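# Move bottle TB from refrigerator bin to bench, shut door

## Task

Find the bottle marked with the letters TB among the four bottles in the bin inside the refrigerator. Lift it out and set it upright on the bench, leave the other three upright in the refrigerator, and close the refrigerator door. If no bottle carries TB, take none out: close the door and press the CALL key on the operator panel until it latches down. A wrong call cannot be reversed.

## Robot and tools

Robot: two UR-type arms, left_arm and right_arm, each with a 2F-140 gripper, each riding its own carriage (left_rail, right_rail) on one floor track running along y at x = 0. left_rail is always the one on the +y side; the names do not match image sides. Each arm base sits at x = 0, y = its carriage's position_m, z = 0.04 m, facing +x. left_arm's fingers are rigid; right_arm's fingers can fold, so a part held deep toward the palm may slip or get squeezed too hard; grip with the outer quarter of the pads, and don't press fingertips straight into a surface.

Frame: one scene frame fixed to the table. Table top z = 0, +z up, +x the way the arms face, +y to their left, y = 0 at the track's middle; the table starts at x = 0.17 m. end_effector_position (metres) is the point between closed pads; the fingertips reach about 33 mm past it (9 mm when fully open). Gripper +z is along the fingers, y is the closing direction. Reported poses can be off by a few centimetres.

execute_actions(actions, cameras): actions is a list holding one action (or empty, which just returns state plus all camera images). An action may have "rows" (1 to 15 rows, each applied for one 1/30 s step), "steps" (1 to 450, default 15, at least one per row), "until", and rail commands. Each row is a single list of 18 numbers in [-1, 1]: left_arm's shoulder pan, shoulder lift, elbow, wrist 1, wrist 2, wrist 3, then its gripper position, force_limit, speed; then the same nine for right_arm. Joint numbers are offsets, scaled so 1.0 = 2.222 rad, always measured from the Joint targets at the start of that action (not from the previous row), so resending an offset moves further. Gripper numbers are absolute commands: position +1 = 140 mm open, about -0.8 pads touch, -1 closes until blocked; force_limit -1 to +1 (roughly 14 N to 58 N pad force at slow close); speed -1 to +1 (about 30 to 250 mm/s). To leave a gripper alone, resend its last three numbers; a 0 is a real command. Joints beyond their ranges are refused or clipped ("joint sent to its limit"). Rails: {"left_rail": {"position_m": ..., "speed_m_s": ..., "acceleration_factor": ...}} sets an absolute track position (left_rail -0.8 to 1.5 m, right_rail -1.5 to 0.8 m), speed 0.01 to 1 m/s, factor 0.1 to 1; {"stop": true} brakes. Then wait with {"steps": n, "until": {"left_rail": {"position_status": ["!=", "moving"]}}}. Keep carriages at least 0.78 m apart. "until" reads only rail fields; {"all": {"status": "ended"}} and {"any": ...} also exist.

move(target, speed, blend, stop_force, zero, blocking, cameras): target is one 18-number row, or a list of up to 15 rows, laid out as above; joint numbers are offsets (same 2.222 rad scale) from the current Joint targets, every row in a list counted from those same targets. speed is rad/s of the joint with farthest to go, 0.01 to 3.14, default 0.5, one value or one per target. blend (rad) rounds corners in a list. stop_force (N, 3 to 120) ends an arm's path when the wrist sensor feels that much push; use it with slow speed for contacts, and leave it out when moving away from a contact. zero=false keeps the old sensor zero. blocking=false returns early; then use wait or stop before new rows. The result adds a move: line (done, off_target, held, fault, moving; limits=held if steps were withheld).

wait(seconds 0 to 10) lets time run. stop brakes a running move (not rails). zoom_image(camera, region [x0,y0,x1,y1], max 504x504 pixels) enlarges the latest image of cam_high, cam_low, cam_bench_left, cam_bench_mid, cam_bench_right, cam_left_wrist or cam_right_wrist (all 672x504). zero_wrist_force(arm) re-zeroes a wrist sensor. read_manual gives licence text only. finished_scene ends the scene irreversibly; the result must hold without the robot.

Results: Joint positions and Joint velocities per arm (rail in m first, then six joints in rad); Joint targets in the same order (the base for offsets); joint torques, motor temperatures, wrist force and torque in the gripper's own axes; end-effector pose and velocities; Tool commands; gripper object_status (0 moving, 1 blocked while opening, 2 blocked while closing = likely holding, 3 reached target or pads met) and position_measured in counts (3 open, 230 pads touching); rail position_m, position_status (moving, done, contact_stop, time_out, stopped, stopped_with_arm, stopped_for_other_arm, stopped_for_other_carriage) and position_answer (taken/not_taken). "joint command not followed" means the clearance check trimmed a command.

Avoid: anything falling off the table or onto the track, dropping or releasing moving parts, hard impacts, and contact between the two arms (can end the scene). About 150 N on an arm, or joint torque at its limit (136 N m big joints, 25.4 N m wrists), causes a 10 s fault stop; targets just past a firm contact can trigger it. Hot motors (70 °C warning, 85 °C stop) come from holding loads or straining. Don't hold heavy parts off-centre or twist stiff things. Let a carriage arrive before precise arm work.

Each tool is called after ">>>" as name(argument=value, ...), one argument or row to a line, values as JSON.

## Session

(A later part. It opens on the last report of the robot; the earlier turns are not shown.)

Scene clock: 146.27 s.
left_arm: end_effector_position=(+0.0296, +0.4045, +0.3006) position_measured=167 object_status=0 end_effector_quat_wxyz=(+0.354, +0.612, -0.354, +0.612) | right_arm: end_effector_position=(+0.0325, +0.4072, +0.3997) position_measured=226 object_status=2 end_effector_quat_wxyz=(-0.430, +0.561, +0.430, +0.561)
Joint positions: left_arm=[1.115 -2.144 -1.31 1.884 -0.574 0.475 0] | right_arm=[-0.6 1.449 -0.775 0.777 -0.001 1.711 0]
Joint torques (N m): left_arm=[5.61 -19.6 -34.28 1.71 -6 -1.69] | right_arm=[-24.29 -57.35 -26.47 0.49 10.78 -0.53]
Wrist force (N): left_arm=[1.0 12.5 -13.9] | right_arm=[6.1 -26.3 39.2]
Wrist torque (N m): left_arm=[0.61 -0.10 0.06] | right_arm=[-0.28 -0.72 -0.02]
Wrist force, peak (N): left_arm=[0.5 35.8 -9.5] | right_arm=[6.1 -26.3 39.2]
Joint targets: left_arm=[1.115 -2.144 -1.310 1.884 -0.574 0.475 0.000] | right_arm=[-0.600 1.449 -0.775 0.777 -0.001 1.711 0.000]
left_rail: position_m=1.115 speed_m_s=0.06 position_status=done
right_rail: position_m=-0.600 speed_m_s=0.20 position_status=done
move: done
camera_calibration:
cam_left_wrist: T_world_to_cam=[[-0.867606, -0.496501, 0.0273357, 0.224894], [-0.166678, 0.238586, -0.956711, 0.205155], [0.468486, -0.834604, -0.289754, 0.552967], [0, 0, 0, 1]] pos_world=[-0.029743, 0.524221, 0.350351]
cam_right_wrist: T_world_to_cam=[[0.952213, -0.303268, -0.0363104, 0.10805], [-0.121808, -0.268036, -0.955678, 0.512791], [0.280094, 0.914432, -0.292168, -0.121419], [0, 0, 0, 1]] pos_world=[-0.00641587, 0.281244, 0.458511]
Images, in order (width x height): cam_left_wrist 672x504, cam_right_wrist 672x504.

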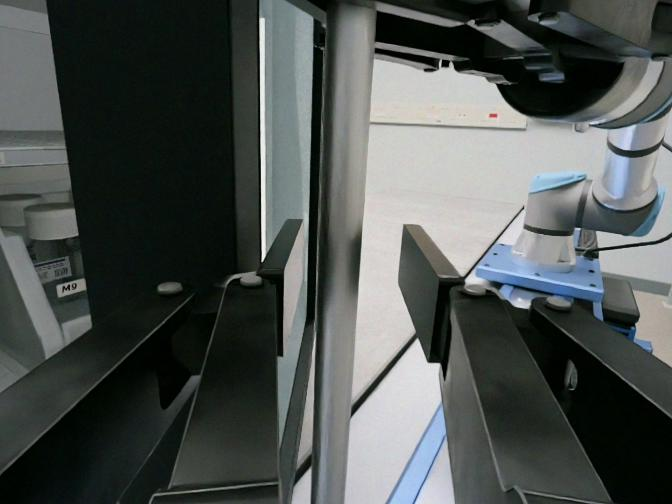

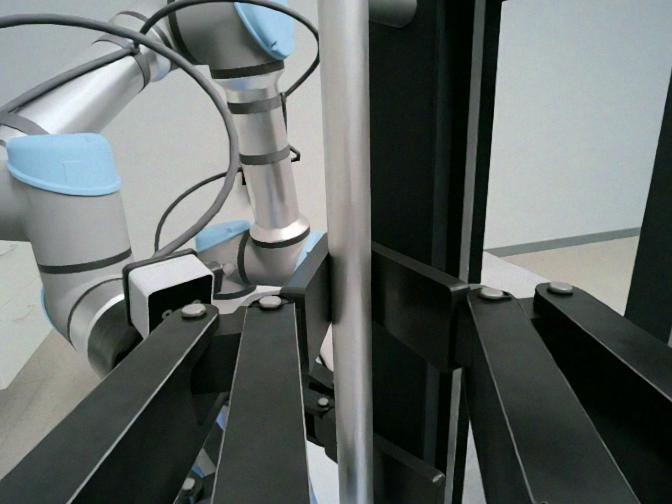

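>>> move(
  target=[0,0,0,0,0,0,-0.3,-1,-1,0,0,0,0,0,0,-0.45,-0.1,-1],
)

>>> move(
  target=[0,0,0,0,0,0,-0.3,-1,-1,0.0027,-0.019,0.0332,-0.0142,0.0027,0,-0.45,-0.1,-1],
  speed=0.1,
  cameras=["cam_right_wrist","cam_left_wrist"],
)

Scene clock: 149.40 s.
left_arm: end_effector_position=(+0.0296, +0.4045, +0.3006) position_measured=167 object_status=3 end_effector_quat_wxyz=(+0.354, +0.612, -0.354, +0.612) | right_arm: end_effector_position=(+0.0325, +0.4072, +0.3997) position_measured=186 object_status=0 end_effector_quat_wxyz=(-0.430, +0.561, +0.430, +0.561)
Joint positions: left_arm=[1.115 -2.144 -1.31 1.884 -0.574 0.475 0] | right_arm=[-0.6 1.449 -0.775 0.777 -0.001 1.711 0]
Joint torques (N m): left_arm=[-7.23 -19.79 -34.92 -3.59 3.07 -1.72] | right_arm=[6.34 -48.56 -17.14 -4.24 -0.15 -0.46]
Wrist force (N): left_arm=[0.3 -3.5 0.8] | right_arm=[2.7 -0.6 2.0]
Wrist torque (N m): left_arm=[-0.42 -0.03 0.04] | right_arm=[0.06 -0.54 -0.01]
Wrist force, peak (N): left_arm=[2.2 4.6 -18.9] | right_arm=[6.1 -27.0 39.1]
Joint targets: left_arm=[1.115 -2.144 -1.310 1.884 -0.574 0.475 0.000] | right_arm=[-0.600 1.449 -0.775 0.777 -0.001 1.711 0.000]
left_rail: position_m=1.115 speed_m_s=0.06 position_status=done
right_rail: position_m=-0.600 speed_m_s=0.20 position_status=done
move: done

Scene clock: 150.60 s.
left_arm: end_effector_position=(+0.0296, +0.4045, +0.3006) position_measured=167 object_status=3 end_effector_quat_wxyz=(+0.354, +0.612, -0.354, +0.612) | right_arm: end_effector_position=(+0.0268, +0.3940, +0.3998) position_measured=186 object_status=3 end_effector_quat_wxyz=(-0.430, +0.561, +0.430, +0.561)
Joint positions: left_arm=[1.115 -2.144 -1.31 1.884 -0.574 0.475 0] | right_arm=[-0.6 1.455 -0.818 0.85 -0.032 1.717 0]
Joint torques (N m): left_arm=[-7.57 -20.31 -34.88 -2.61 2.42 -1.6] | right_arm=[10.16 -60.37 -15.11 -4.52 2.02 -0.42]
Wrist force (N): left_arm=[0.5 -1.5 1.6] | right_arm=[2.7 0.9 3.0]
Wrist torque (N m): left_arm=[-0.42 -0.06 0.04] | right_arm=[0.02 -0.53 -0.02]
Wrist force, peak (N): left_arm=[0.4 -3.5 1.0] | right_arm=[2.6 1.2 3.4]
Joint targets: left_arm=[1.115 -2.144 -1.310 1.884 -0.574 0.475 0.000] | right_arm=[-0.600 1.455 -0.818 0.851 -0.033 1.717 0.000]
left_rail: position_m=1.115 speed_m_s=0.06 position_status=done
right_rail: position_m=-0.600 speed_m_s=0.20 position_status=done
move: done
camera_calibration:
cam_left_wrist: T_world_to_cam=[[-0.867565, -0.496573, 0.02731, 0.225029], [-0.166669, 0.238572, -0.956716, 0.205181], [0.468564, -0.834565, -0.289741, 0.552897], [0, 0, 0, 1]] pos_world=[-0.0296429, 0.524222, 0.350351]
cam_right_wrist: T_world_to_cam=[[0.952204, -0.303299, -0.0363002, 0.109482], [-0.121843, -0.268148, -0.955642, 0.508668], [0.280111, 0.914389, -0.292286, -0.107657], [0, 0, 0, 1]] pos_world=[-0.0121157, 0.268045, 0.458611]
Images, in order (width x height): cam_left_wrist 672x504, cam_right_wrist 672x504.

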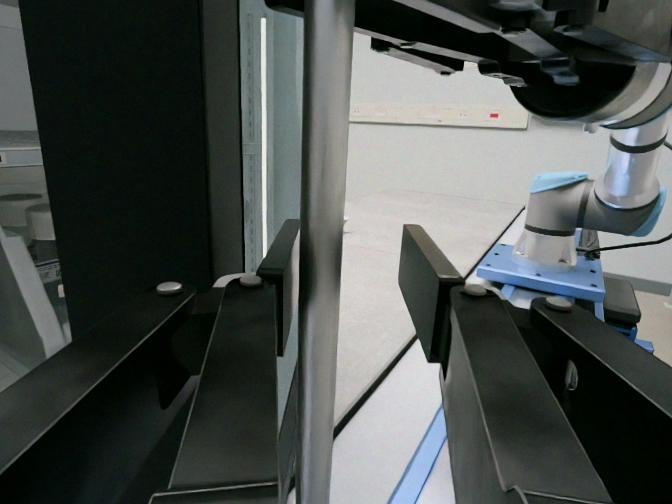

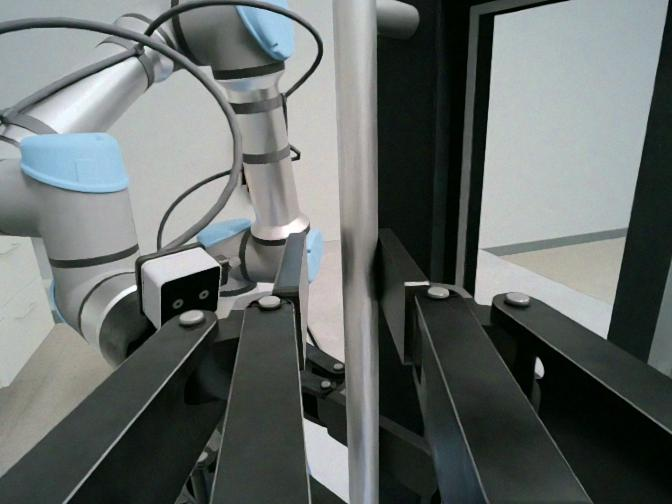

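>>> execute_actions(
  actions=[
    {"rows":[[0,0,0,0,0,0,-0.3,-1,-1,0,0,0,0,0,0,-1,-0.1,-1]],"steps":45},
  ],
  cameras=["cam_right_wrist"],
)

Scene clock: 152.70 s.
left_arm: end_effector_position=(+0.0296, +0.4045, +0.3006) position_measured=167 object_status=3 end_effector_quat_wxyz=(+0.354, +0.612, -0.354, +0.612) | right_arm: end_effector_position=(+0.0271, +0.3938, +0.3998) position_measured=195 object_status=2 end_effector_quat_wxyz=(-0.430, +0.561, +0.430, +0.561)
Joint positions: left_arm=[1.115 -2.144 -1.31 1.884 -0.574 0.475 0] | right_arm=[-0.6 1.455 -0.818 0.851 -0.033 1.718 0]
Joint torques (N m): left_arm=[-7.25 -22.25 -34.23 0.5 0.4 -1.61] | right_arm=[40.69 -40.13 -39.23 -4.75 -11.98 -0.42]
Wrist force (N): left_arm=[0.6 -1.3 1.7] | right_arm=[-0.1 38.6 -27.4]
Wrist torque (N m): left_arm=[-0.38 -0.07 0.04] | right_arm=[-0.97 -0.49 -0.01]
Wrist force, peak (N): left_arm=[0.5 -1.5 1.9] | right_arm=[0.0 38.9 -27.3]
Joint targets: left_arm=[1.115 -2.144 -1.310 1.884 -0.574 0.475 0.000] | right_arm=[-0.600 1.455 -0.818 0.851 -0.033 1.717 0.000]
left_rail: position_m=1.115 speed_m_s=0.06 position_status=done
right_rail: position_m=-0.600 speed_m_s=0.20 position_status=done
camera_calibration:
cam_right_wrist: T_world_to_cam=[[0.951908, -0.304223, -0.0363286, 0.109612], [-0.122123, -0.268002, -0.955647, 0.508612], [0.280993, 0.914124, -0.292266, -0.10752], [0, 0, 0, 1]] pos_world=[-0.0120148, 0.267942, 0.458611]
Images, in order (width x height): cam_right_wrist 672x504.

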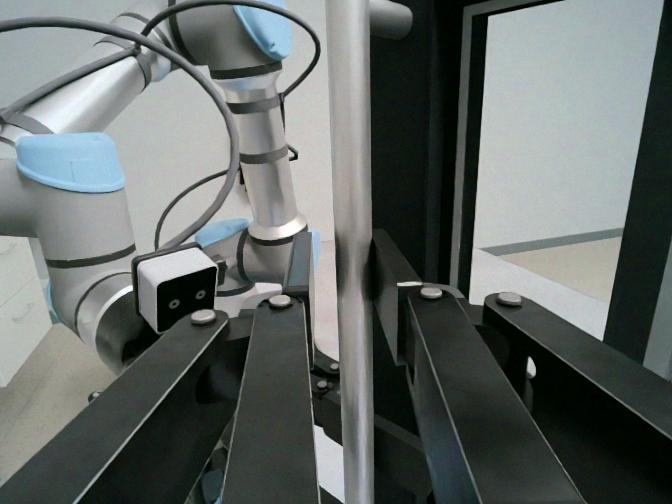

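>>> move(
  target=[0,0,0,0,0,0,-0.3,-1,-1,0,0,0,0,0,0,-0.2,-0.1,-1],
)

>>> move(
  target=[0,0,0,0,0,0,-1,-1,-1,0,0,0,0,0,0,-0.2,-0.1,-1],
  cameras=["cam_right_wrist","cam_left_wrist"],
)

Scene clock: 158.30 s.
left_arm: end_effector_position=(+0.0296, +0.4045, +0.3006) position_measured=167 object_status=3 end_effector_quat_wxyz=(+0.354, +0.612, -0.353, +0.612) | right_arm: end_effector_position=(+0.0268, +0.3940, +0.3998) position_measured=154 object_status=0 end_effector_quat_wxyz=(-0.430, +0.561, +0.430, +0.561)
Joint positions: left_arm=[1.115 -2.144 -1.31 1.884 -0.574 0.474 0] | right_arm=[-0.6 1.455 -0.818 0.851 -0.033 1.717 0]
Joint torques (N m): left_arm=[-6.84 -26.06 -34.53 0.12 2.92 -1.68] | right_arm=[-8.85 -58.65 -17.13 0.18 2.54 -0.44]
Wrist force (N): left_arm=[0.6 -3.3 1.3] | right_arm=[2.7 0.1 0.6]
Wrist torque (N m): left_arm=[-0.39 -0.06 0.04] | right_arm=[0.20 -0.53 -0.01]
Wrist force, peak (N): left_arm=[0.7 -4.5 0.3] | right_arm=[0.1 38.9 -27.4]
Joint targets: left_arm=[1.115 -2.144 -1.310 1.884 -0.574 0.475 0.000] | right_arm=[-0.600 1.455 -0.818 0.851 -0.033 1.717 0.000]
left_rail: position_m=1.115 speed_m_s=0.06 position_status=done
right_rail: position_m=-0.600 speed_m_s=0.20 position_status=done
move: done

Scene clock: 159.47 s.
left_arm: end_effector_position=(+0.0296, +0.4045, +0.3006) position_measured=207 object_status=0 end_effector_quat_wxyz=(+0.354, +0.612, -0.353, +0.612) | right_arm: end_effector_position=(+0.0266, +0.3939, +0.3998) position_measured=154 object_status=3 end_effector_quat_wxyz=(-0.431, +0.561, +0.431, +0.561)
Joint positions: left_arm=[1.115 -2.144 -1.31 1.884 -0.574 0.474 0] | right_arm=[-0.6 1.456 -0.818 0.851 -0.033 1.717 0]
Joint torques (N m): left_arm=[-12.09 -27.05 -34.55 -1.12 6.81 -1.59] | right_arm=[-27.32 -54.06 -15.9 -1.81 11.64 -0.41]
Wrist force (N): left_arm=[4.3 -27.0 5.2] | right_arm=[3.5 -26.8 -5.0]
Wrist torque (N m): left_arm=[-0.65 -0.22 0.04] | right_arm=[0.71 -0.53 -0.05]
Wrist force, peak (N): left_arm=[4.4 -27.2 4.9] | right_arm=[3.5 -26.9 -5.2]
Joint targets: left_arm=[1.115 -2.144 -1.310 1.884 -0.574 0.475 0.000] | right_arm=[-0.600 1.455 -0.818 0.851 -0.033 1.717 0.000]
left_rail: position_m=1.115 speed_m_s=0.06 position_status=done
right_rail: position_m=-0.600 speed_m_s=0.20 position_status=done
move: done
camera_calibration:
cam_left_wrist: T_world_to_cam=[[-0.867487, -0.496708, 0.0273521, 0.225088], [-0.166747, 0.238536, -0.956711, 0.205196], [0.468681, -0.834495, -0.289751, 0.552868], [0, 0, 0, 1]] pos_world=[-0.0296426, 0.524222, 0.350351]
cam_right_wrist: T_world_to_cam=[[0.952308, -0.302976, -0.0362745, 0.109546], [-0.121727, -0.268194, -0.955643, 0.508631], [0.279808, 0.914482, -0.292284, -0.107541], [0, 0, 0, 1]] pos_world=[-0.0123161, 0.267946, 0.458611]
Images, in order (width x height): cam_left_wrist 672x504, cam_right_wrist 672x504.

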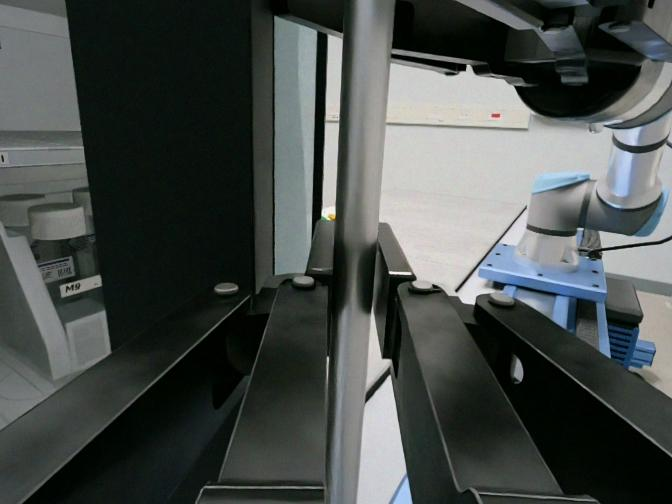

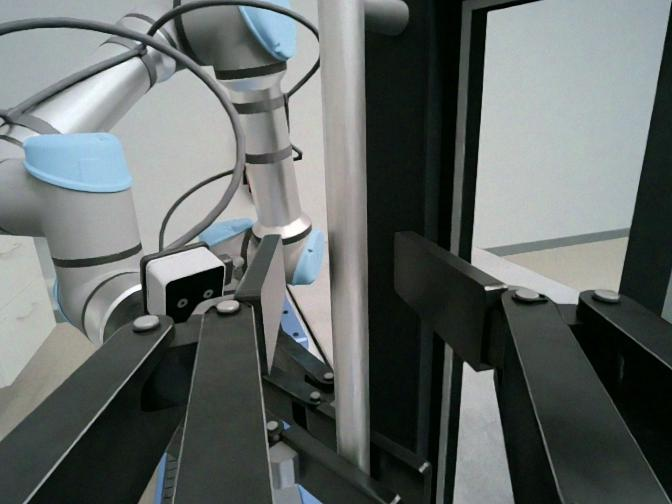

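>>> move(
  target=[0,0,0,0,0,0,-1,-1,-1,0,0,0,0,0,0,-0.324,-0.1,-1],
)

>>> move(
  target=[0,0,0,0,0,0,-1,-1,-1,-0.0037,-0.1002,0.165,-0.0649,-0.0037,0,-0.324,-0.1,-1],
  speed=0.25,
)

>>> execute_actions(
  actions=[
    {"right_rail":{"position_m":-1.15,"speed_m_s":0.4},"steps":120,"until":{"all":{"status":"ended"}}},
  ],
  cameras=["cam_left_wrist"],
)

Scene clock: 161.93 s.
left_arm: end_effector_position=(+0.0295, +0.4045, +0.3006) position_measured=208 object_status=2 end_effector_quat_wxyz=(+0.354, +0.612, -0.354, +0.612) | right_arm: end_effector_position=(+0.0269, +0.3939, +0.3998) position_measured=170 object_status=0 end_effector_quat_wxyz=(-0.430, +0.561, +0.430, +0.561)
Joint positions: left_arm=[1.115 -2.144 -1.31 1.884 -0.574 0.475 0] | right_arm=[-0.6 1.455 -0.818 0.851 -0.033 1.717 0]
Joint torques (N m): left_arm=[1.38 -28.64 -34.74 -3.57 -1.34 -1.6] | right_arm=[7.72 -44.8 -20.13 -4.51 -2 -0.47]
Wrist force (N): left_arm=[0.8 -6.1 2.8] | right_arm=[0.6 -0.8 -1.4]
Wrist torque (N m): left_arm=[-0.50 -0.07 0.03] | right_arm=[0.12 -0.07 -0.01]
Wrist force, peak (N): left_arm=[4.2 -28.0 5.0] | right_arm=[3.3 -27.8 -5.5]
Joint targets: left_arm=[1.115 -2.144 -1.310 1.884 -0.574 0.475 0.000] | right_arm=[-0.600 1.455 -0.818 0.851 -0.033 1.717 0.000]
left_rail: position_m=1.115 speed_m_s=0.06 position_status=done
right_rail: position_m=-0.600 speed_m_s=0.20 position_status=done
move: done

Scene clock: 164.00 s.
left_arm: end_effector_position=(+0.0296, +0.4045, +0.3006) position_measured=208 object_status=2 end_effector_quat_wxyz=(+0.354, +0.612, -0.354, +0.612) | right_arm: end_effector_position=(+0.0224, +0.3135, +0.4003) position_measured=170 object_status=3 end_effector_quat_wxyz=(-0.430, +0.561, +0.430, +0.561)
Joint positions: left_arm=[1.115 -2.144 -1.31 1.884 -0.574 0.474 0] | right_arm=[-0.6 1.447 -1.04 1.217 -0.177 1.709 0]
Joint torques (N m): left_arm=[5.6 -30.42 -34.12 -2.12 3.61 -1.61] | right_arm=[-9.22 -52.53 -11.43 -4.76 -2.22 -0.46]
Wrist force (N): left_arm=[0.7 -3.4 2.3] | right_arm=[1.1 -0.2 1.3]
Wrist torque (N m): left_arm=[-0.44 -0.08 0.03] | right_arm=[0.12 -0.20 0.03]
Wrist force, peak (N): left_arm=[0.9 -6.9 2.6] | right_arm=[0.1 -3.9 0.4]
Joint targets: left_arm=[1.115 -2.144 -1.310 1.884 -0.574 0.475 0.000] | right_arm=[-0.600 1.447 -1.040 1.217 -0.177 1.709 0.000]
left_rail: position_m=1.115 speed_m_s=0.06 position_status=done
right_rail: position_m=-0.600 speed_m_s=0.20 position_status=done
move: done

Scene clock: 166.30 s.
left_arm: end_effector_position=(+0.0296, +0.4045, +0.3006) position_measured=208 object_status=2 end_effector_quat_wxyz=(+0.354, +0.612, -0.354, +0.612) | right_arm: end_effector_position=(+0.0224, -0.2365, +0.4003) position_measured=170 object_status=3 end_effector_quat_wxyz=(-0.430, +0.561, +0.430, +0.561)
Joint positions: left_arm=[1.115 -2.144 -1.31 1.884 -0.574 0.475 0] | right_arm=[-1.15 1.447 -1.04 1.217 -0.177 1.709 0]
Joint torques (N m): left_arm=[5.13 -32.03 -34.3 -0.63 3.62 -1.63] | right_arm=[2.27 -38.49 -18.11 -2 0.33 -0.51]
Wrist force (N): left_arm=[0.7 -3.5 2.5] | right_arm=[1.0 -0.3 1.2]
Wrist torque (N m): left_arm=[-0.45 -0.08 0.03] | right_arm=[0.11 -0.17 0.03]
Wrist force, peak (N): left_arm=[0.7 -3.7 2.3] | right_arm=[1.0 -0.4 2.5]
Joint targets: left_arm=[1.115 -2.144 -1.310 1.884 -0.574 0.475 0.000] | right_arm=[-1.150 1.447 -1.040 1.217 -0.177 1.709 0.000]
Tool commands: left_gripper/position=-1.0 left_gripper/force_limit=-1.0 left_gripper/speed=-1.0 right_gripper/position=-0.324 right_gripper/force_limit=-0.1 right_gripper/speed=-1.0
left_rail: position_m=1.115 speed_m_s=0.06 position_status=done
right_rail: position_m=-1.150 speed_m_s=0.40 position_status=done
camera_calibration:
cam_left_wrist: T_world_to_cam=[[-0.867565, -0.496573, 0.02731, 0.225029], [-0.166669, 0.238572, -0.956716, 0.205181], [0.468564, -0.834565, -0.289741, 0.552897], [0, 0, 0, 1]] pos_world=[-0.0296429, 0.524222, 0.350351]
Images, in order (width x height): cam_left_wrist 672x504.

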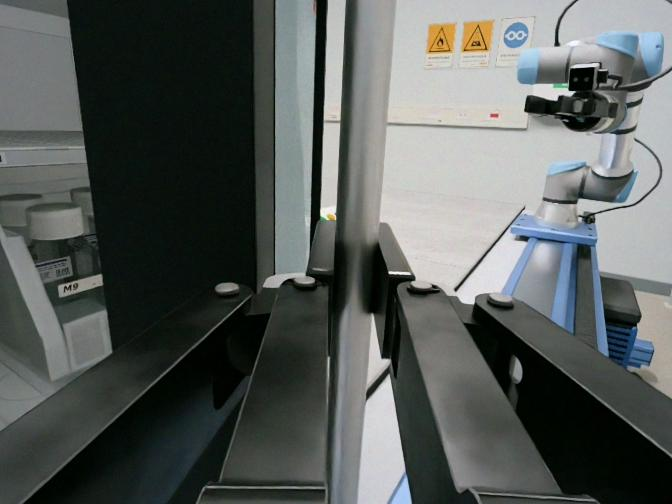

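>>> move(
  target=[
    [0,0,0,0,-0.0045,0,-1,-1,-1,0,0,0,0,0,0,-0.324,-0.1,-1],
    [-0.0832,0.0715,-0.1015,0.03,-0.2014,0,-1,-1,-1,0,0,0,0,0,0,-0.324,-0.1,-1],
    [-0.1086,0.1795,-0.2757,0.0961,-0.3447,0,-1,-1,-1,0,0,0,0,0,0,-0.324,-0.1,-1],
    [-0.1092,0.2562,-0.4111,0.1549,-0.4082,0,-1,-1,-1,0,0,0,0,0,0,-0.324,-0.1,-1],
    [-0.1032,0.2924,-0.4779,0.1855,-0.4335,0,-1,-1,-1,0,0,0,0,0,0,-0.324,-0.1,-1],
  ],
  speed=[0.01,0.28,0.23,0.18,0.124],
  blend=[0.004,0.05,0.05,0.05,0],
  blocking=false,
)

>>> execute_actions(
  actions=[
    {"left_rail":{"position_m":0.75,"speed_m_s":0.065},"steps":300,"until":{"left_rail":{"position_status":["!=","moving"]}}},
  ],
  cameras=["cam_left_wrist","cam_high","cam_bench_mid"],
)

Scene clock: 167.93 s.
left_arm: end_effector_position=(+0.0305, +0.4050, +0.3006) position_measured=208 object_status=2 end_effector_quat_wxyz=(+0.353, +0.613, -0.352, +0.613) end_effector_velocity=(+0.003, +0.002, +0.000) end_effector_angular_velocity=(+0.002, -0.001, +0.010) | right_arm: end_effector_position=(+0.0224, -0.2365, +0.4003) position_measured=170 object_status=3 end_effector_quat_wxyz=(-0.430, +0.561, +0.430, +0.561)
Joint positions: left_arm=[1.115 -2.144 -1.31 1.884 -0.574 0.471 0] | right_arm=[-1.15 1.447 -1.04 1.217 -0.177 1.709 0]
Joint velocities: left_arm=[0 0 0 0 0.001 -0.01 0] | right_arm=[within noise]
Joint torques (N m): left_arm=[5.18 -32.82 -34.72 0.55 -2.32 -1.59] | right_arm=[6.34 -36.55 -20.21 -0.31 2.1 -0.44]
Wrist force (N): left_arm=[1.0 -2.5 -4.1] | right_arm=[0.8 -0.3 0.9]
Wrist torque (N m): left_arm=[-0.39 -0.10 0.03] | right_arm=[0.10 -0.12 0.02]
Wrist force, peak (N): left_arm=[0.9 -2.7 -4.2] | right_arm=[1.4 0.0 1.3]
Joint targets: left_arm=[1.115 -2.144 -1.310 1.884 -0.574 0.470 0.000] | right_arm=[-1.150 1.447 -1.040 1.217 -0.177 1.709 0.000]
Tool commands: left_gripper/position=-1.0 left_gripper/force_limit=-1.0 left_gripper/speed=-1.0 right_gripper/position=-0.324 right_gripper/force_limit=-0.1 right_gripper/speed=-1.0
left_rail: position_m=1.115 speed_m_s=0.06 position_status=done
right_rail: position_m=-1.150 speed_m_s=0.40 position_status=done
move: running; path passed 0 of 5 targets; left_arm: the elbow is farthest, 1.062 rad from its target

Scene clock: 178.40 s.
left_arm: end_effector_position=(+0.0266, +0.3838, +0.3006) position_measured=208 object_status=2 end_effector_quat_wxyz=(+0.351, +0.613, -0.353, +0.613) | right_arm: end_effector_position=(+0.0224, -0.2365, +0.4003) position_measured=170 object_status=3 end_effector_quat_wxyz=(-0.430, +0.561, +0.430, +0.561)
Joint positions: left_arm=[1.092 -2.155 -1.312 1.884 -0.569 0.458 0] | right_arm=[-1.15 1.447 -1.04 1.217 -0.177 1.709 0]
Joint torques (N m): left_arm=[-0.97 -31 -21.55 -1.14 0.76 0.1] | right_arm=[6.6 -36.32 -32.99 0.15 2.08 -0.26]
Wrist force (N): left_arm=[2.7 -4.1 -35.6] | right_arm=[1.2 -0.2 1.2]
Wrist torque (N m): left_arm=[2.09 -0.31 0.01] | right_arm=[0.13 -0.21 0.02]
Wrist force, peak (N): left_arm=[39.2 11.4 -242.6] | right_arm=[1.3 -0.1 1.5]
Joint targets: left_arm=[1.092 -2.155 -1.312 1.884 -0.569 0.458 0.000] | right_arm=[-1.150 1.447 -1.040 1.217 -0.177 1.709 0.000]
Tool commands: left_gripper/position=-1.0 left_gripper/force_limit=-1.0 left_gripper/speed=-1.0 right_gripper/position=-0.324 right_gripper/force_limit=-0.1 right_gripper/speed=-1.0
FORCE FAULT: contact force on the left arm reached its limit, and that arm stopped for 10 seconds. The contact can be on any part of that arm, not only on its tool. That arm's remaining commands of this call were not run. That arm's target is now where it stood when the stop ended, not its last command. That arm accepts commands again.
left_rail: position_m=1.092 speed_m_s=0.07 position_status=stopped_with_arm position_answer=taken
right_rail: position_m=-1.150 speed_m_s=0.40 position_status=done
earlier move: fault (left_arm); path passed 0 of 5 targets; left_arm: the elbow is farthest, 1.062 rad from its target
camera_calibration:
cam_left_wrist: T_world_to_cam=[[-0.864876, -0.501415, 0.0239272, 0.214929], [-0.165971, 0.240644, -0.956318, 0.208635], [0.473754, -0.831068, -0.291348, 0.536026], [0, 0, 0, 1]] pos_world=[-0.0334299, 0.503036, 0.350549]
Images, in order (width x height): cam_high 672x504, cam_bench_mid 672x504, cam_left_wrist 672x504.

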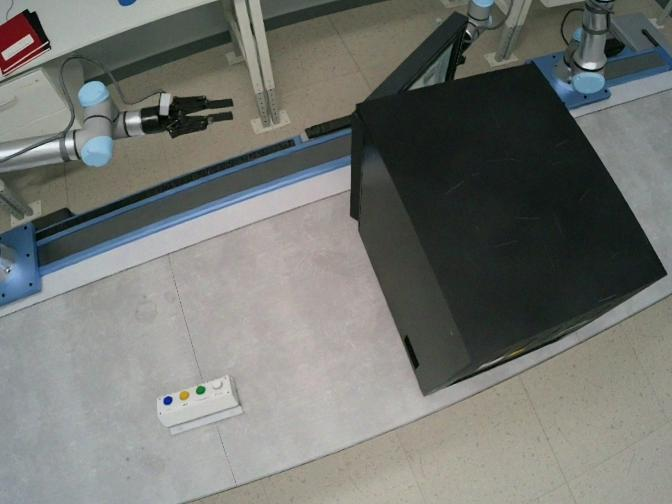

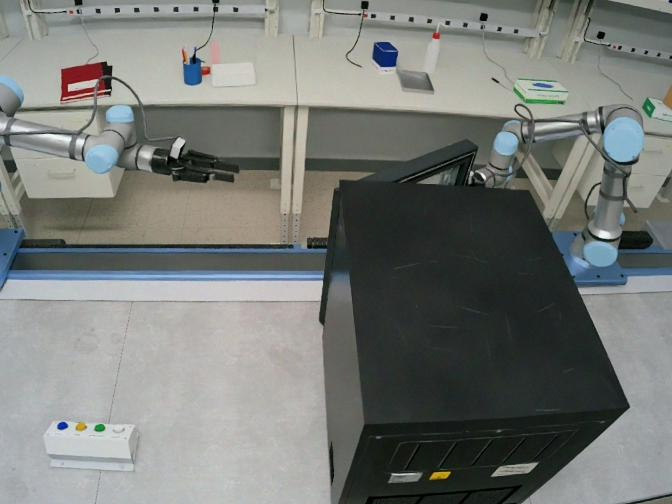

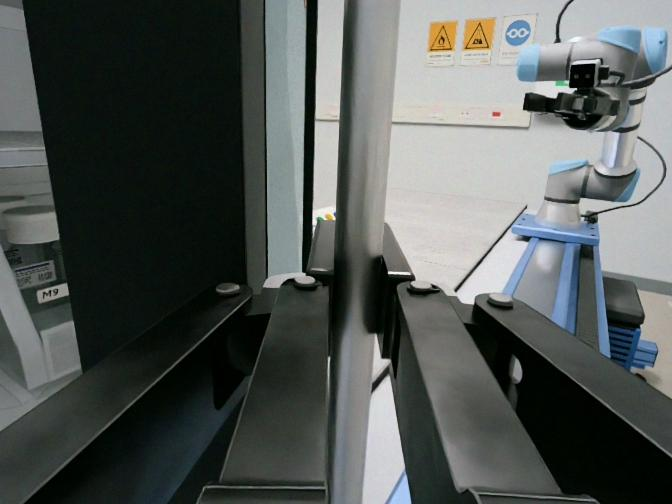

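>>> move(
  target=[-0.0228,0.0107,-0.013,0.001,-0.0676,0,-1,-1,-1,0,0,0,0,0,0,-0.324,-0.1,-1],
  speed=0.05,
  cameras=["cam_left_wrist"],
)

Scene clock: 186.47 s.
left_arm: end_effector_position=(+0.0239, +0.3989, +0.3000) position_measured=208 object_status=2 end_effector_quat_wxyz=(+0.321, +0.630, -0.321, +0.630) | right_arm: end_effector_position=(+0.0224, -0.2365, +0.4003) position_measured=170 object_status=3 end_effector_quat_wxyz=(-0.430, +0.561, +0.430, +0.561)
Joint positions: left_arm=[1.092 -2.205 -1.288 1.855 -0.567 0.308 0] | right_arm=[-1.15 1.447 -1.04 1.217 -0.177 1.709 0]
Joint torques (N m): left_arm=[-15.65 -19.33 -35.28 1.81 -2.19 0.23] | right_arm=[6.1 -36.54 -32.93 0.18 2.14 -0.18]
Wrist force (N): left_arm=[0.9 -3.7 13.1] | right_arm=[1.3 -0.1 1.1]
Wrist torque (N m): left_arm=[-0.45 0.00 0.03] | right_arm=[0.16 -0.25 0.03]
Wrist force, peak (N): left_arm=[2.7 -4.1 -35.7] | right_arm=[1.5 -0.2 1.4]
Joint targets: left_arm=[1.092 -2.205 -1.288 1.855 -0.567 0.308 0.000] | right_arm=[-1.150 1.447 -1.040 1.217 -0.177 1.709 0.000]
left_rail: position_m=1.092 speed_m_s=0.07 position_status=stopped_with_arm position_answer=taken
right_rail: position_m=-1.150 speed_m_s=0.40 position_status=done
move: done
camera_calibration:
cam_left_wrist: T_world_to_cam=[[-0.810829, -0.584683, 0.0264976, 0.251371], [-0.190274, 0.220514, -0.956645, 0.212695], [0.553491, -0.780717, -0.290049, 0.527281], [0, 0, 0, 1]] pos_world=[-0.0475558, 0.511727, 0.34975]
Images, in order (width x height): cam_left_wrist 672x504.

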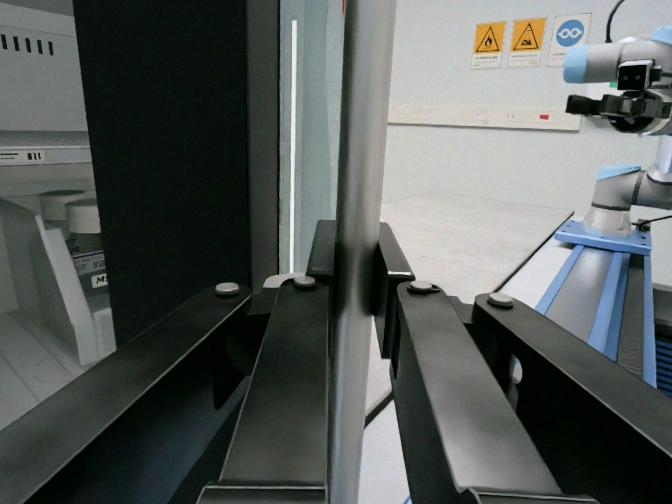

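>>> move(
  target=[
    [0,0,0,0,-0.00225,0,-1,-1,-1,0,0,0,0,0,0,-0.324,-0.1,-1],
    [-0.0643,0.0434,-0.0612,0.0178,-0.1507,0,-1,-1,-1,0,0,0,0,0,0,-0.324,-0.1,-1],
    [-0.0986,0.0905,-0.1325,0.0421,-0.2557,0,-1,-1,-1,0,0,0,0,0,0,-0.324,-0.1,-1],
    [-0.1137,0.1406,-0.2137,0.073,-0.3415,0,-1,-1,-1,0,0,0,0,0,0,-0.324,-0.1,-1],
  ],
  speed=[0.01,0.1675,0.1166,0.0954],
  blend=[0.003,0.03,0.03,0],
  blocking=false,
)

>>> execute_actions(
  actions=[
    {"left_rail":{"position_m":0.85,"speed_m_s":0.04},"steps":300,"until":{"left_rail":{"position_status":["!=","moving"]}}},
  ],
  cameras=["cam_left_wrist"],
)

Scene clock: 188.07 s.
left_arm: end_effector_position=(+0.0248, +0.3996, +0.3000) position_measured=208 object_status=2 end_effector_quat_wxyz=(+0.320, +0.631, -0.320, +0.631) end_effector_velocity=(+0.002, +0.002, +0.001) end_effector_angular_velocity=(-0.002, +0.001, +0.009) | right_arm: end_effector_position=(+0.0224, -0.2365, +0.4003) position_measured=170 object_status=3 end_effector_quat_wxyz=(-0.430, +0.561, +0.430, +0.561)
Joint positions: left_arm=[1.092 -2.205 -1.288 1.855 -0.567 0.305 0] | right_arm=[-1.15 1.447 -1.04 1.217 -0.177 1.709 0]
Joint velocities: left_arm=[0 -0.001 -0.001 0 0 -0.01 0] | right_arm=[within noise]
Joint torques (N m): left_arm=[-13.37 -19.8 -35.1 1.74 -1.84 0.21] | right_arm=[6.1 -36.33 -32.98 0.11 2.11 -0.21]
Wrist force (N): left_arm=[1.1 -3.5 9.7] | right_arm=[1.2 -0.1 1.4]
Wrist torque (N m): left_arm=[-0.48 -0.01 0.02] | right_arm=[0.15 -0.22 0.03]
Wrist force, peak (N): left_arm=[0.8 -3.8 13.3] | right_arm=[1.2 -0.1 1.5]
Joint targets: left_arm=[1.092 -2.205 -1.288 1.855 -0.567 0.303 0.000] | right_arm=[-1.150 1.447 -1.040 1.217 -0.177 1.709 0.000]
Tool commands: left_gripper/position=-1.0 left_gripper/force_limit=-1.0 left_gripper/speed=-1.0 right_gripper/position=-0.324 right_gripper/force_limit=-0.1 right_gripper/speed=-1.0
left_rail: position_m=1.092 speed_m_s=0.07 position_status=stopped_with_arm position_answer=taken
right_rail: position_m=-1.150 speed_m_s=0.40 position_status=done
move: running; path passed 0 of 4 targets; blend cut to 0.0025 rad at target 1; left_arm: the wrist 2 is farthest, 0.755 rad from its target

Scene clock: 194.23 s.
left_arm: end_effector_position=(-0.0974, +0.2366, +0.3002) position_measured=208 object_status=2 end_effector_quat_wxyz=(+0.154, +0.690, -0.154, +0.690) end_effector_velocity=(-0.005, +0.004, -0.001) end_effector_angular_velocity=(+0.000, +0.000, +0.027) | right_arm: end_effector_position=(+0.0224, -0.2365, +0.4003) position_measured=170 object_status=3 end_effector_quat_wxyz=(-0.430, +0.561, +0.430, +0.561)
Joint positions: left_arm=[0.85 -2.457 -0.977 1.384 -0.406 -0.448 0] | right_arm=[-1.15 1.447 -1.04 1.217 -0.177 1.709 0]
Joint velocities: left_arm=[0 -0.005 0.018 -0.028 0.01 -0.032 0] | right_arm=[within noise]
Joint torques (N m): left_arm=[-15.11 -29.75 -36.39 2.42 -1.93 0.31] | right_arm=[6.12 -36.73 -32.89 0.09 2.07 -0.15]
Wrist force (N): left_arm=[5.5 -1.4 13.4] | right_arm=[1.0 0.0 1.2]
Wrist torque (N m): left_arm=[-0.23 -0.26 0.09] | right_arm=[0.17 -0.17 0.03]
Wrist force, peak (N): left_arm=[6.5 -2.7 13.6] | right_arm=[1.2 0.0 1.5]
Joint targets: left_arm=[0.850 -2.458 -0.975 1.381 -0.405 -0.451 0.000] | right_arm=[-1.150 1.447 -1.040 1.217 -0.177 1.709 0.000]
Tool commands: left_gripper/position=-1.0 left_gripper/force_limit=-1.0 left_gripper/speed=-1.0 right_gripper/position=-0.324 right_gripper/force_limit=-0.1 right_gripper/speed=-1.0
left_rail: position_m=0.850 speed_m_s=0.04 position_status=done
right_rail: position_m=-1.150 speed_m_s=0.40 position_status=done
earlier move: running; blend cut to 0.0025 rad at target 1
camera_calibration:
cam_left_wrist: T_world_to_cam=[[-0.427977, -0.903395, 0.0267113, 0.170704], [-0.27289, 0.100992, -0.95673, 0.245787], [0.861607, -0.416747, -0.28975, 0.411594], [0, 0, 0, 1]] pos_world=[-0.214502, 0.300921, 0.349851]
Images, in order (width x height): cam_left_wrist 672x504.

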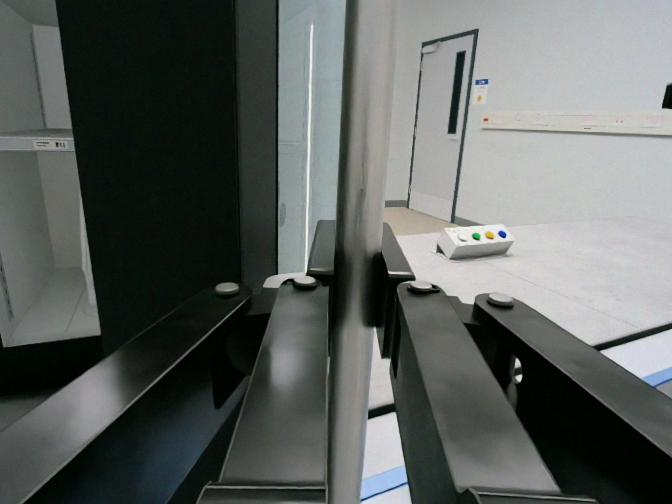

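>>> move(
  target=[
    [0,0,0,0,-0.00225,0,-1,-1,-1,0,0,0,0,0,0,-0.324,-0.1,-1],
    [-0.0079,0.0353,-0.0596,0.0243,-0.0707,0,-1,-1,-1,0,0,0,0,0,0,-0.324,-0.1,-1],
    [-0.0016,0.0783,-0.1349,0.0567,-0.1351,0,-1,-1,-1,0,0,0,0,0,0,-0.324,-0.1,-1],
    [0.0067,0.1021,-0.1777,0.0757,-0.1897,0,-1,-1,-1,0,0,0,0,0,0,-0.324,-0.1,-1],
  ],
  speed=[0.01,0.0755,0.0805,0.058],
  blend=[0.003,0.03,0.03,0],
  blocking=false,
)

>>> execute_actions(
  actions=[
    {"left_rail":{"position_m":0.60,"speed_m_s":0.04},"steps":300,"until":{"left_rail":{"position_status":["!=","moving"]}}},
  ],
)

>>> wait(
  seconds=1,
  cameras=["cam_left_wrist","cam_high","cam_right_wrist"],
)

a move is refused until a result has shown your running move's end: call wait (it returns as soon as the move ends) or stop first; nothing of this call was run
Scene clock: 195.30 s.
left_arm: end_effector_position=(-0.0980, +0.2370, +0.3001) position_measured=208 object_status=2 end_effector_quat_wxyz=(+0.153, +0.690, -0.153, +0.690) | right_arm: end_effector_position=(+0.0224, -0.2365, +0.4003) position_measured=170 object_status=3 end_effector_quat_wxyz=(-0.430, +0.561, +0.430, +0.561)
Joint positions: left_arm=[0.85 -2.458 -0.975 1.381 -0.405 -0.451 0] | right_arm=[-1.15 1.447 -1.04 1.217 -0.177 1.709 0]
Joint torques (N m): left_arm=[-16.81 -31.22 -37.59 2.66 -2.33 0.46] | right_arm=[6.12 -36.33 -33.15 0.08 2.05 -0.07]
Wrist force (N): left_arm=[0.1 -2.5 14.3] | right_arm=[1.1 -0.1 1.2]
Wrist torque (N m): left_arm=[-0.33 0.00 0.09] | right_arm=[0.15 -0.19 0.02]
Wrist force, peak (N): left_arm=[3.0 -3.1 14.1] | right_arm=[1.3 -0.2 1.5]
Joint targets: left_arm=[0.850 -2.458 -0.975 1.381 -0.405 -0.451 0.000] | right_arm=[-1.150 1.447 -1.040 1.217 -0.177 1.709 0.000]
Tool commands: left_gripper/position=-1.0 left_gripper/force_limit=-1.0 left_gripper/speed=-1.0 right_gripper/position=-0.324 right_gripper/force_limit=-0.1 right_gripper/speed=-1.0
left_rail: position_m=0.850 speed_m_s=0.04 position_status=done
right_rail: position_m=-1.150 speed_m_s=0.40 position_status=done
earlier move: done; blend cut to 0.0025 rad at target 1

not run: a call was refused earlier in this reply.

not run: a call was refused earlier in this reply.

>>> move(
  target=[
    [0,0,0,0,-0.00225,0,-1,-1,-1,0,0,0,0,0,0,-0.324,-0.1,-1],
    [-0.0079,0.0353,-0.0596,0.0243,-0.0707,0,-1,-1,-1,0,0,0,0,0,0,-0.324,-0.1,-1],
    [-0.0016,0.0783,-0.1349,0.0567,-0.1351,0,-1,-1,-1,0,0,0,0,0,0,-0.324,-0.1,-1],
    [0.0067,0.1021,-0.1777,0.0757,-0.1897,0,-1,-1,-1,0,0,0,0,0,0,-0.324,-0.1,-1],
  ],
  speed=[0.01,0.0755,0.0805,0.058],
  blend=[0.003,0.03,0.03,0],
  blocking=false,
)

>>> execute_actions(
  actions=[
    {"left_rail":{"position_m":0.60,"speed_m_s":0.04},"steps":300,"until":{"left_rail":{"position_status":["!=","moving"]}}},
  ],
)

>>> wait(
  seconds=1,
  cameras=["cam_left_wrist","cam_high","cam_right_wrist"],
)

Scene clock: 196.47 s.
left_arm: end_effector_position=(-0.0976, +0.2380, +0.3001) position_measured=208 object_status=2 end_effector_quat_wxyz=(+0.152, +0.691, -0.152, +0.691) end_effector_velocity=(+0.001, +0.003, +0.000) end_effector_angular_velocity=(+0.001, -0.001, +0.009) | right_arm: end_effector_position=(+0.0224, -0.2365, +0.4003) position_measured=170 object_status=3 end_effector_quat_wxyz=(-0.430, +0.561, +0.430, +0.561)
Joint positions: left_arm=[0.85 -2.458 -0.975 1.381 -0.405 -0.454 0] | right_arm=[-1.15 1.447 -1.04 1.217 -0.177 1.709 0]
Joint velocities: left_arm=[0 0 0.001 0 0 -0.01 0] | right_arm=[within noise]
Joint torques (N m): left_arm=[-15.79 -30.83 -36.76 2.68 -2.54 0.45] | right_arm=[5.76 -36.86 -33.18 0.13 2.09 -0.03]
Motor temperatures (°C): left_arm=[35 27 34 32 36 36] | right_arm=[33 39 36 39 45 36]
Wrist force (N): left_arm=[0.1 -2.6 13.8] | right_arm=[1.3 -0.2 1.4]
Wrist torque (N m): left_arm=[-0.38 0.00 0.09] | right_arm=[0.14 -0.25 0.02]
Wrist force, peak (N): left_arm=[-0.1 -2.4 14.6] | right_arm=[1.3 -0.2 1.4]
Joint targets: left_arm=[0.850 -2.458 -0.975 1.380 -0.405 -0.456 0.000] | right_arm=[-1.150 1.447 -1.040 1.217 -0.177 1.709 0.000]
Tool commands: left_gripper/position=-1.0 left_gripper/force_limit=-1.0 left_gripper/speed=-1.0 right_gripper/position=-0.324 right_gripper/force_limit=-0.1 right_gripper/speed=-1.0
left_rail: position_m=0.850 speed_m_s=0.04 position_status=done
right_rail: position_m=-1.150 speed_m_s=0.40 position_status=done
move: running; path passed 0 of 4 targets; blend cut to 0.0025 rad at target 1; left_arm: the wrist 2 is farthest, 0.418 rad from its target

Scene clock: 202.87 s.
left_arm: end_effector_position=(-0.1334, +0.0524, +0.3001) position_measured=208 object_status=2 end_effector_quat_wxyz=(+0.000, +0.707, -0.001, +0.707) end_effector_velocity=(-0.001, +0.003, +0.000) end_effector_angular_velocity=(-0.001, +0.001, +0.016) | right_arm: end_effector_position=(+0.0224, -0.2365, +0.4003) position_measured=170 object_status=3 end_effector_quat_wxyz=(-0.430, +0.561, +0.430, +0.561)
Joint positions: left_arm=[0.6 -2.443 -0.749 0.987 -0.237 -0.871 0] | right_arm=[-1.15 1.447 -1.04 1.217 -0.177 1.709 0]
Joint velocities: left_arm=[0 0.001 0.005 -0.011 0.004 -0.015 0] | right_arm=[within noise]
Joint torques (N m): left_arm=[3.29 -40.76 -36.44 3.69 -2.25 0.43] | right_arm=[6.26 -36.45 -32.75 0.15 2.09 0.02]
Wrist force (N): left_arm=[1.5 -2.7 5.7] | right_arm=[1.1 -0.1 1.3]
Wrist torque (N m): left_arm=[-0.35 0.01 0.06] | right_arm=[0.14 -0.20 0.02]
Wrist force, peak (N): left_arm=[11.2 -2.9 -9.8] | right_arm=[1.4 0.1 1.4]
Joint targets: left_arm=[0.600 -2.443 -0.749 0.986 -0.237 -0.872 0.000] | right_arm=[-1.150 1.447 -1.040 1.217 -0.177 1.709 0.000]
Tool commands: left_gripper/position=-1.0 left_gripper/force_limit=-1.0 left_gripper/speed=-1.0 right_gripper/position=-0.324 right_gripper/force_limit=-0.1 right_gripper/speed=-1.0
left_rail: position_m=0.600 speed_m_s=0.04 position_status=done
right_rail: position_m=-1.150 speed_m_s=0.40 position_status=done
earlier move: running; blend cut to 0.0025 rad at target 1

Scene clock: 203.07 s.
left_arm: end_effector_position=(-0.1334, +0.0525, +0.3001) position_measured=208 object_status=2 end_effector_quat_wxyz=(+0.000, +0.707, +0.000, +0.707) | right_arm: end_effector_position=(+0.0224, -0.2365, +0.4003) position_measured=170 object_status=3 end_effector_quat_wxyz=(-0.430, +0.561, +0.430, +0.561)
Joint positions: left_arm=[0.6 -2.443 -0.749 0.986 -0.237 -0.872 0] | right_arm=[-1.15 1.447 -1.04 1.217 -0.177 1.709 0]
Joint torques (N m): left_arm=[2.64 -38.95 -37.21 3.3 -2.72 0.46] | right_arm=[6.49 -36.83 -33.07 0.1 2.05 0.02]
Wrist force (N): left_arm=[1.0 -1.9 9.7] | right_arm=[1.1 0.1 1.3]
Wrist torque (N m): left_arm=[-0.34 0.04 0.06] | right_arm=[0.19 -0.20 0.02]
Wrist force, peak (N): left_arm=[1.0 -1.9 9.7] | right_arm=[1.1 -0.1 1.3]
Joint targets: left_arm=[0.600 -2.443 -0.749 0.986 -0.237 -0.872 0.000] | right_arm=[-1.150 1.447 -1.040 1.217 -0.177 1.709 0.000]
Tool commands: left_gripper/position=-1.0 left_gripper/force_limit=-1.0 left_gripper/speed=-1.0 right_gripper/position=-0.324 right_gripper/force_limit=-0.1 right_gripper/speed=-1.0
left_rail: position_m=0.600 speed_m_s=0.04 position_status=done
right_rail: position_m=-1.150 speed_m_s=0.40 position_status=done
earlier move: done; blend cut to 0.0025 rad at target 1
wait: 0.20 of 1 s (the move ended)
camera_calibration:
cam_left_wrist: T_world_to_cam=[[-0.0035559, -0.999639, 0.0266181, 0.0506903], [-0.289636, -0.0244478, -0.956825, 0.258883], [0.95713, -0.0111119, -0.289444, 0.35722], [0, 0, 0, 1]] pos_world=[-0.266744, 0.0609705, 0.349752]
cam_right_wrist: T_world_to_cam=[[0.952208, -0.303277, -0.0363669, -0.0775016], [-0.121809, -0.267844, -0.955731, 0.339694], [0.28011, 0.914485, -0.291985, 0.470141], [0, 0, 0, 1]] pos_world=[-0.0165159, -0.362457, 0.459112]
Images, in order (width x height): cam_high 672x504, cam_left_wrist 672x504, cam_right_wrist 672x504.

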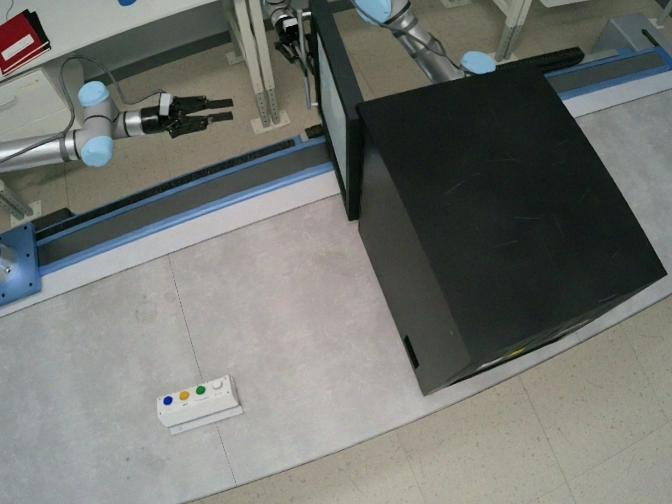

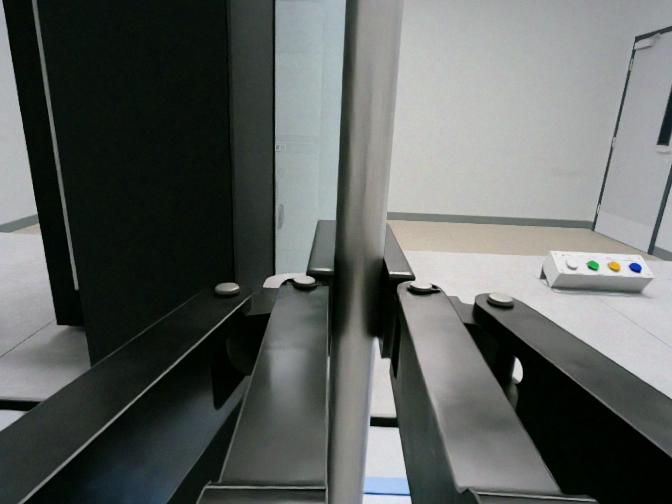

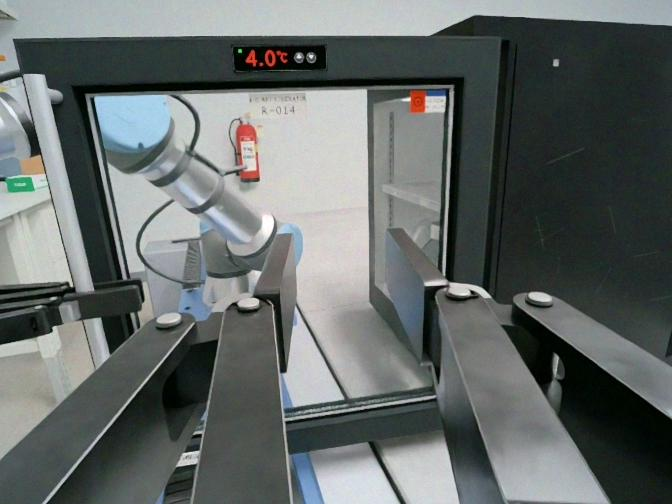

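>>> move(
  target=[0,0,0,0,0,0,-1,-1,-1,0.0892,-0.2435,0.3128,-0.0694,0.0105,0,-0.078,-1,-1],
)

>>> execute_actions(
  actions=[
    {"right_rail":{"position_m":-0.75,"speed_m_s":0.3},"steps":150,"until":{"all":{"status":"ended"}}},
  ],
  cameras=["cam_right_wrist"],
)

Scene clock: 206.47 s.
left_arm: end_effector_position=(-0.1335, +0.0526, +0.3000) position_measured=208 object_status=2 end_effector_quat_wxyz=(+0.000, +0.707, +0.000, +0.707) | right_arm: end_effector_position=(-0.1331, -0.4845, +0.4004) position_measured=138 object_status=3 end_effector_quat_wxyz=(-0.478, +0.521, +0.478, +0.521)
Joint positions: left_arm=[0.6 -2.443 -0.749 0.986 -0.237 -0.872 0] | right_arm=[-1.15 1.645 -1.581 1.912 -0.331 1.732 0]
Joint torques (N m): left_arm=[-9.29 -39.13 -37.41 3.24 -2.58 0.59] | right_arm=[6.8 -27.44 -12.35 -4.42 2.51 0.02]
Wrist force (N): left_arm=[0.8 -2.0 11.1] | right_arm=[1.2 0.0 1.2]
Wrist torque (N m): left_arm=[-0.36 0.03 0.06] | right_arm=[0.18 -0.20 0.03]
Wrist force, peak (N): left_arm=[0.7 -2.1 11.4] | right_arm=[0.6 0.5 2.6]
Joint targets: left_arm=[0.600 -2.443 -0.749 0.986 -0.237 -0.872 0.000] | right_arm=[-1.150 1.645 -1.581 1.912 -0.331 1.732 0.000]
left_rail: position_m=0.600 speed_m_s=0.04 position_status=done
right_rail: position_m=-1.150 speed_m_s=0.40 position_status=done
move: done

Scene clock: 208.57 s.
left_arm: end_effector_position=(-0.1335, +0.0526, +0.3000) position_measured=208 object_status=2 end_effector_quat_wxyz=(+0.000, +0.707, +0.000, +0.707) | right_arm: end_effector_position=(-0.1332, -0.0846, +0.4004) position_measured=138 object_status=3 end_effector_quat_wxyz=(-0.478, +0.521, +0.478, +0.521)
Joint positions: left_arm=[0.6 -2.443 -0.749 0.986 -0.237 -0.872 0] | right_arm=[-0.75 1.645 -1.581 1.912 -0.331 1.733 0]
Joint torques (N m): left_arm=[-11.57 -38.56 -37.02 3.41 -2.56 0.54] | right_arm=[2.62 -23.35 -15.8 -2.19 1.1 0.06]
Wrist force (N): left_arm=[0.6 -1.9 11.4] | right_arm=[1.2 -0.2 1.2]
Wrist torque (N m): left_arm=[-0.36 0.07 0.06] | right_arm=[0.14 -0.20 0.02]
Wrist force, peak (N): left_arm=[0.8 -1.9 11.5] | right_arm=[1.3 -0.2 2.3]
Joint targets: left_arm=[0.600 -2.443 -0.749 0.986 -0.237 -0.872 0.000] | right_arm=[-0.750 1.645 -1.581 1.912 -0.331 1.732 0.000]
Tool commands: left_gripper/position=-1.0 left_gripper/force_limit=-1.0 left_gripper/speed=-1.0 right_gripper/position=-0.078 right_gripper/force_limit=-1.0 right_gripper/speed=-1.0
left_rail: position_m=0.600 speed_m_s=0.04 position_status=done
right_rail: position_m=-0.750 speed_m_s=0.30 position_status=done
camera_calibration:
cam_right_wrist: T_world_to_cam=[[0.990448, -0.133003, -0.0363799, 0.136235], [-0.0733449, -0.284751, -0.955792, 0.366516], [0.116764, 0.94933, -0.291786, 0.355887], [0, 0, 0, 1]] pos_world=[-0.149607, -0.215369, 0.459112]
Images, in order (width x height): cam_right_wrist 672x504.

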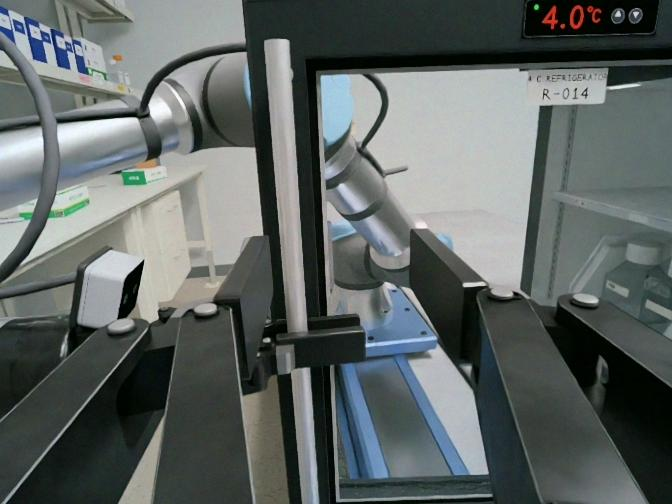

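>>> move(
  target=[0,0,0,0,0,0,-1,-1,-1,0.0106,0.0683,-0.0734,0.0051,0.0106,0,-0.078,-1,-1],
  speed=0.2,
  cameras=["cam_right_wrist"],
)

Scene clock: 211.00 s.
left_arm: end_effector_position=(-0.1335, +0.0526, +0.3000) position_measured=208 object_status=2 end_effector_quat_wxyz=(+0.000, +0.707, +0.000, +0.707) | right_arm: end_effector_position=(-0.1479, -0.0231, +0.4004) position_measured=138 object_status=3 end_effector_quat_wxyz=(-0.478, +0.521, +0.478, +0.521)
Joint positions: left_arm=[0.6 -2.443 -0.749 0.986 -0.237 -0.872 0] | right_arm=[-0.75 1.669 -1.43 1.749 -0.32 1.756 0]
Joint torques (N m): left_arm=[-12.18 -38.81 -37.63 3.28 -2.5 0.65] | right_arm=[8.29 -22.53 -33.89 0.59 2.53 0.09]
Wrist force (N): left_arm=[0.7 -1.9 11.2] | right_arm=[1.4 -0.1 1.5]
Wrist torque (N m): left_arm=[-0.36 0.05 0.06] | right_arm=[0.19 -0.25 0.03]
Wrist force, peak (N): left_arm=[0.7 -2.0 11.5] | right_arm=[1.4 -0.1 2.1]
Joint targets: left_arm=[0.600 -2.443 -0.749 0.986 -0.237 -0.872 0.000] | right_arm=[-0.750 1.669 -1.430 1.749 -0.320 1.756 0.000]
left_rail: position_m=0.600 speed_m_s=0.04 position_status=done
right_rail: position_m=-0.750 speed_m_s=0.30 position_status=done
move: done
camera_calibration:
cam_right_wrist: T_world_to_cam=[[0.990447, -0.133004, -0.0363833, 0.158963], [-0.0733485, -0.28475, -0.955791, 0.382921], [0.116764, 0.94933, -0.291786, 0.299314], [0, 0, 0, 1]] pos_world=[-0.164307, -0.153969, 0.459112]
Images, in order (width x height): cam_right_wrist 672x504.

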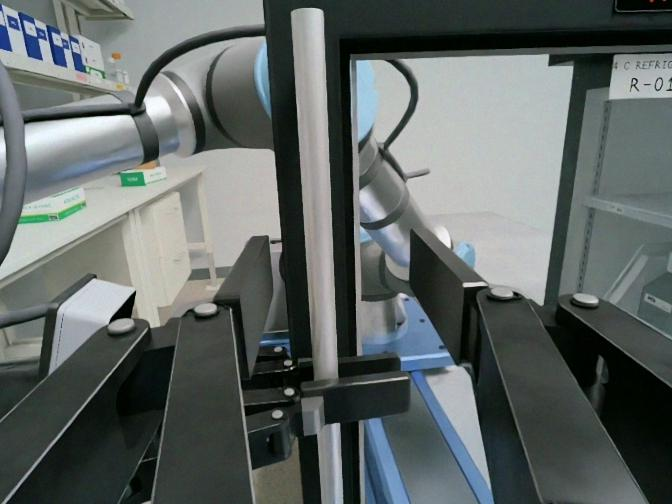

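>>> move(
  target=[0,0,0,0,0,0,-1,-1,-1,-0.0025,0.0555,-0.0683,0.0128,-0.0025,0,-0.078,-1,-1],
  speed=0.08,
  stop_force=10,
  cameras=["cam_right_wrist"],
)

Scene clock: 214.73 s.
left_arm: end_effector_position=(-0.1335, +0.0526, +0.3000) position_measured=208 object_status=2 end_effector_quat_wxyz=(+0.000, +0.707, +0.000, +0.707) | right_arm: end_effector_position=(-0.1507, +0.0324, +0.4005) position_measured=138 object_status=3 end_effector_quat_wxyz=(-0.478, +0.521, +0.478, +0.521)
Joint positions: left_arm=[0.6 -2.443 -0.749 0.986 -0.237 -0.872 0] | right_arm=[-0.75 1.663 -1.306 1.597 -0.291 1.75 0]
Joint torques (N m): left_arm=[-11.04 -39.34 -37.14 3.39 -2.47 0.71] | right_arm=[-8.88 -25.77 -32.83 0.53 -2.34 0.07]
Wrist force (N): left_arm=[0.5 -1.9 11.3] | right_arm=[1.3 0.2 1.3]
Wrist torque (N m): left_arm=[-0.35 0.10 0.06] | right_arm=[0.24 -0.23 0.04]
Wrist force, peak (N): left_arm=[0.6 -2.0 11.4] | right_arm=[1.7 0.0 1.5]
Joint targets: left_arm=[0.600 -2.443 -0.749 0.986 -0.237 -0.872 0.000] | right_arm=[-0.750 1.663 -1.306 1.597 -0.291 1.750 0.000]
left_rail: position_m=0.600 speed_m_s=0.04 position_status=done
right_rail: position_m=-0.750 speed_m_s=0.30 position_status=done
move: done
camera_calibration:
cam_right_wrist: T_world_to_cam=[[0.990447, -0.133004, -0.0363833, 0.169121], [-0.0733485, -0.28475, -0.955791, 0.398615], [0.116764, 0.94933, -0.291786, 0.246983], [0, 0, 0, 1]] pos_world=[-0.167107, -0.0984686, 0.459212]
Images, in order (width x height): cam_right_wrist 672x504.

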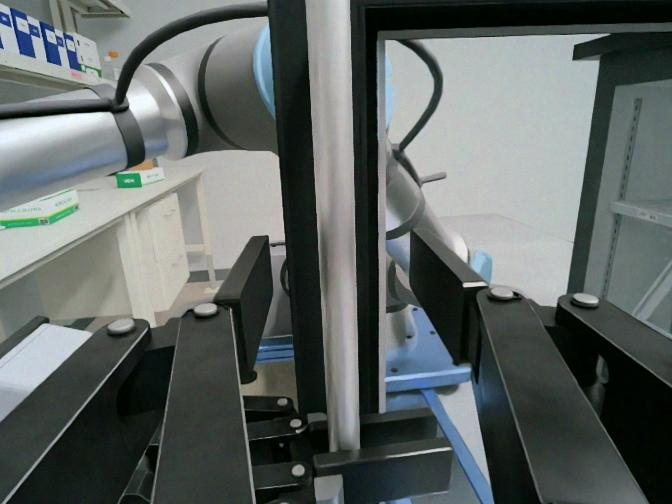

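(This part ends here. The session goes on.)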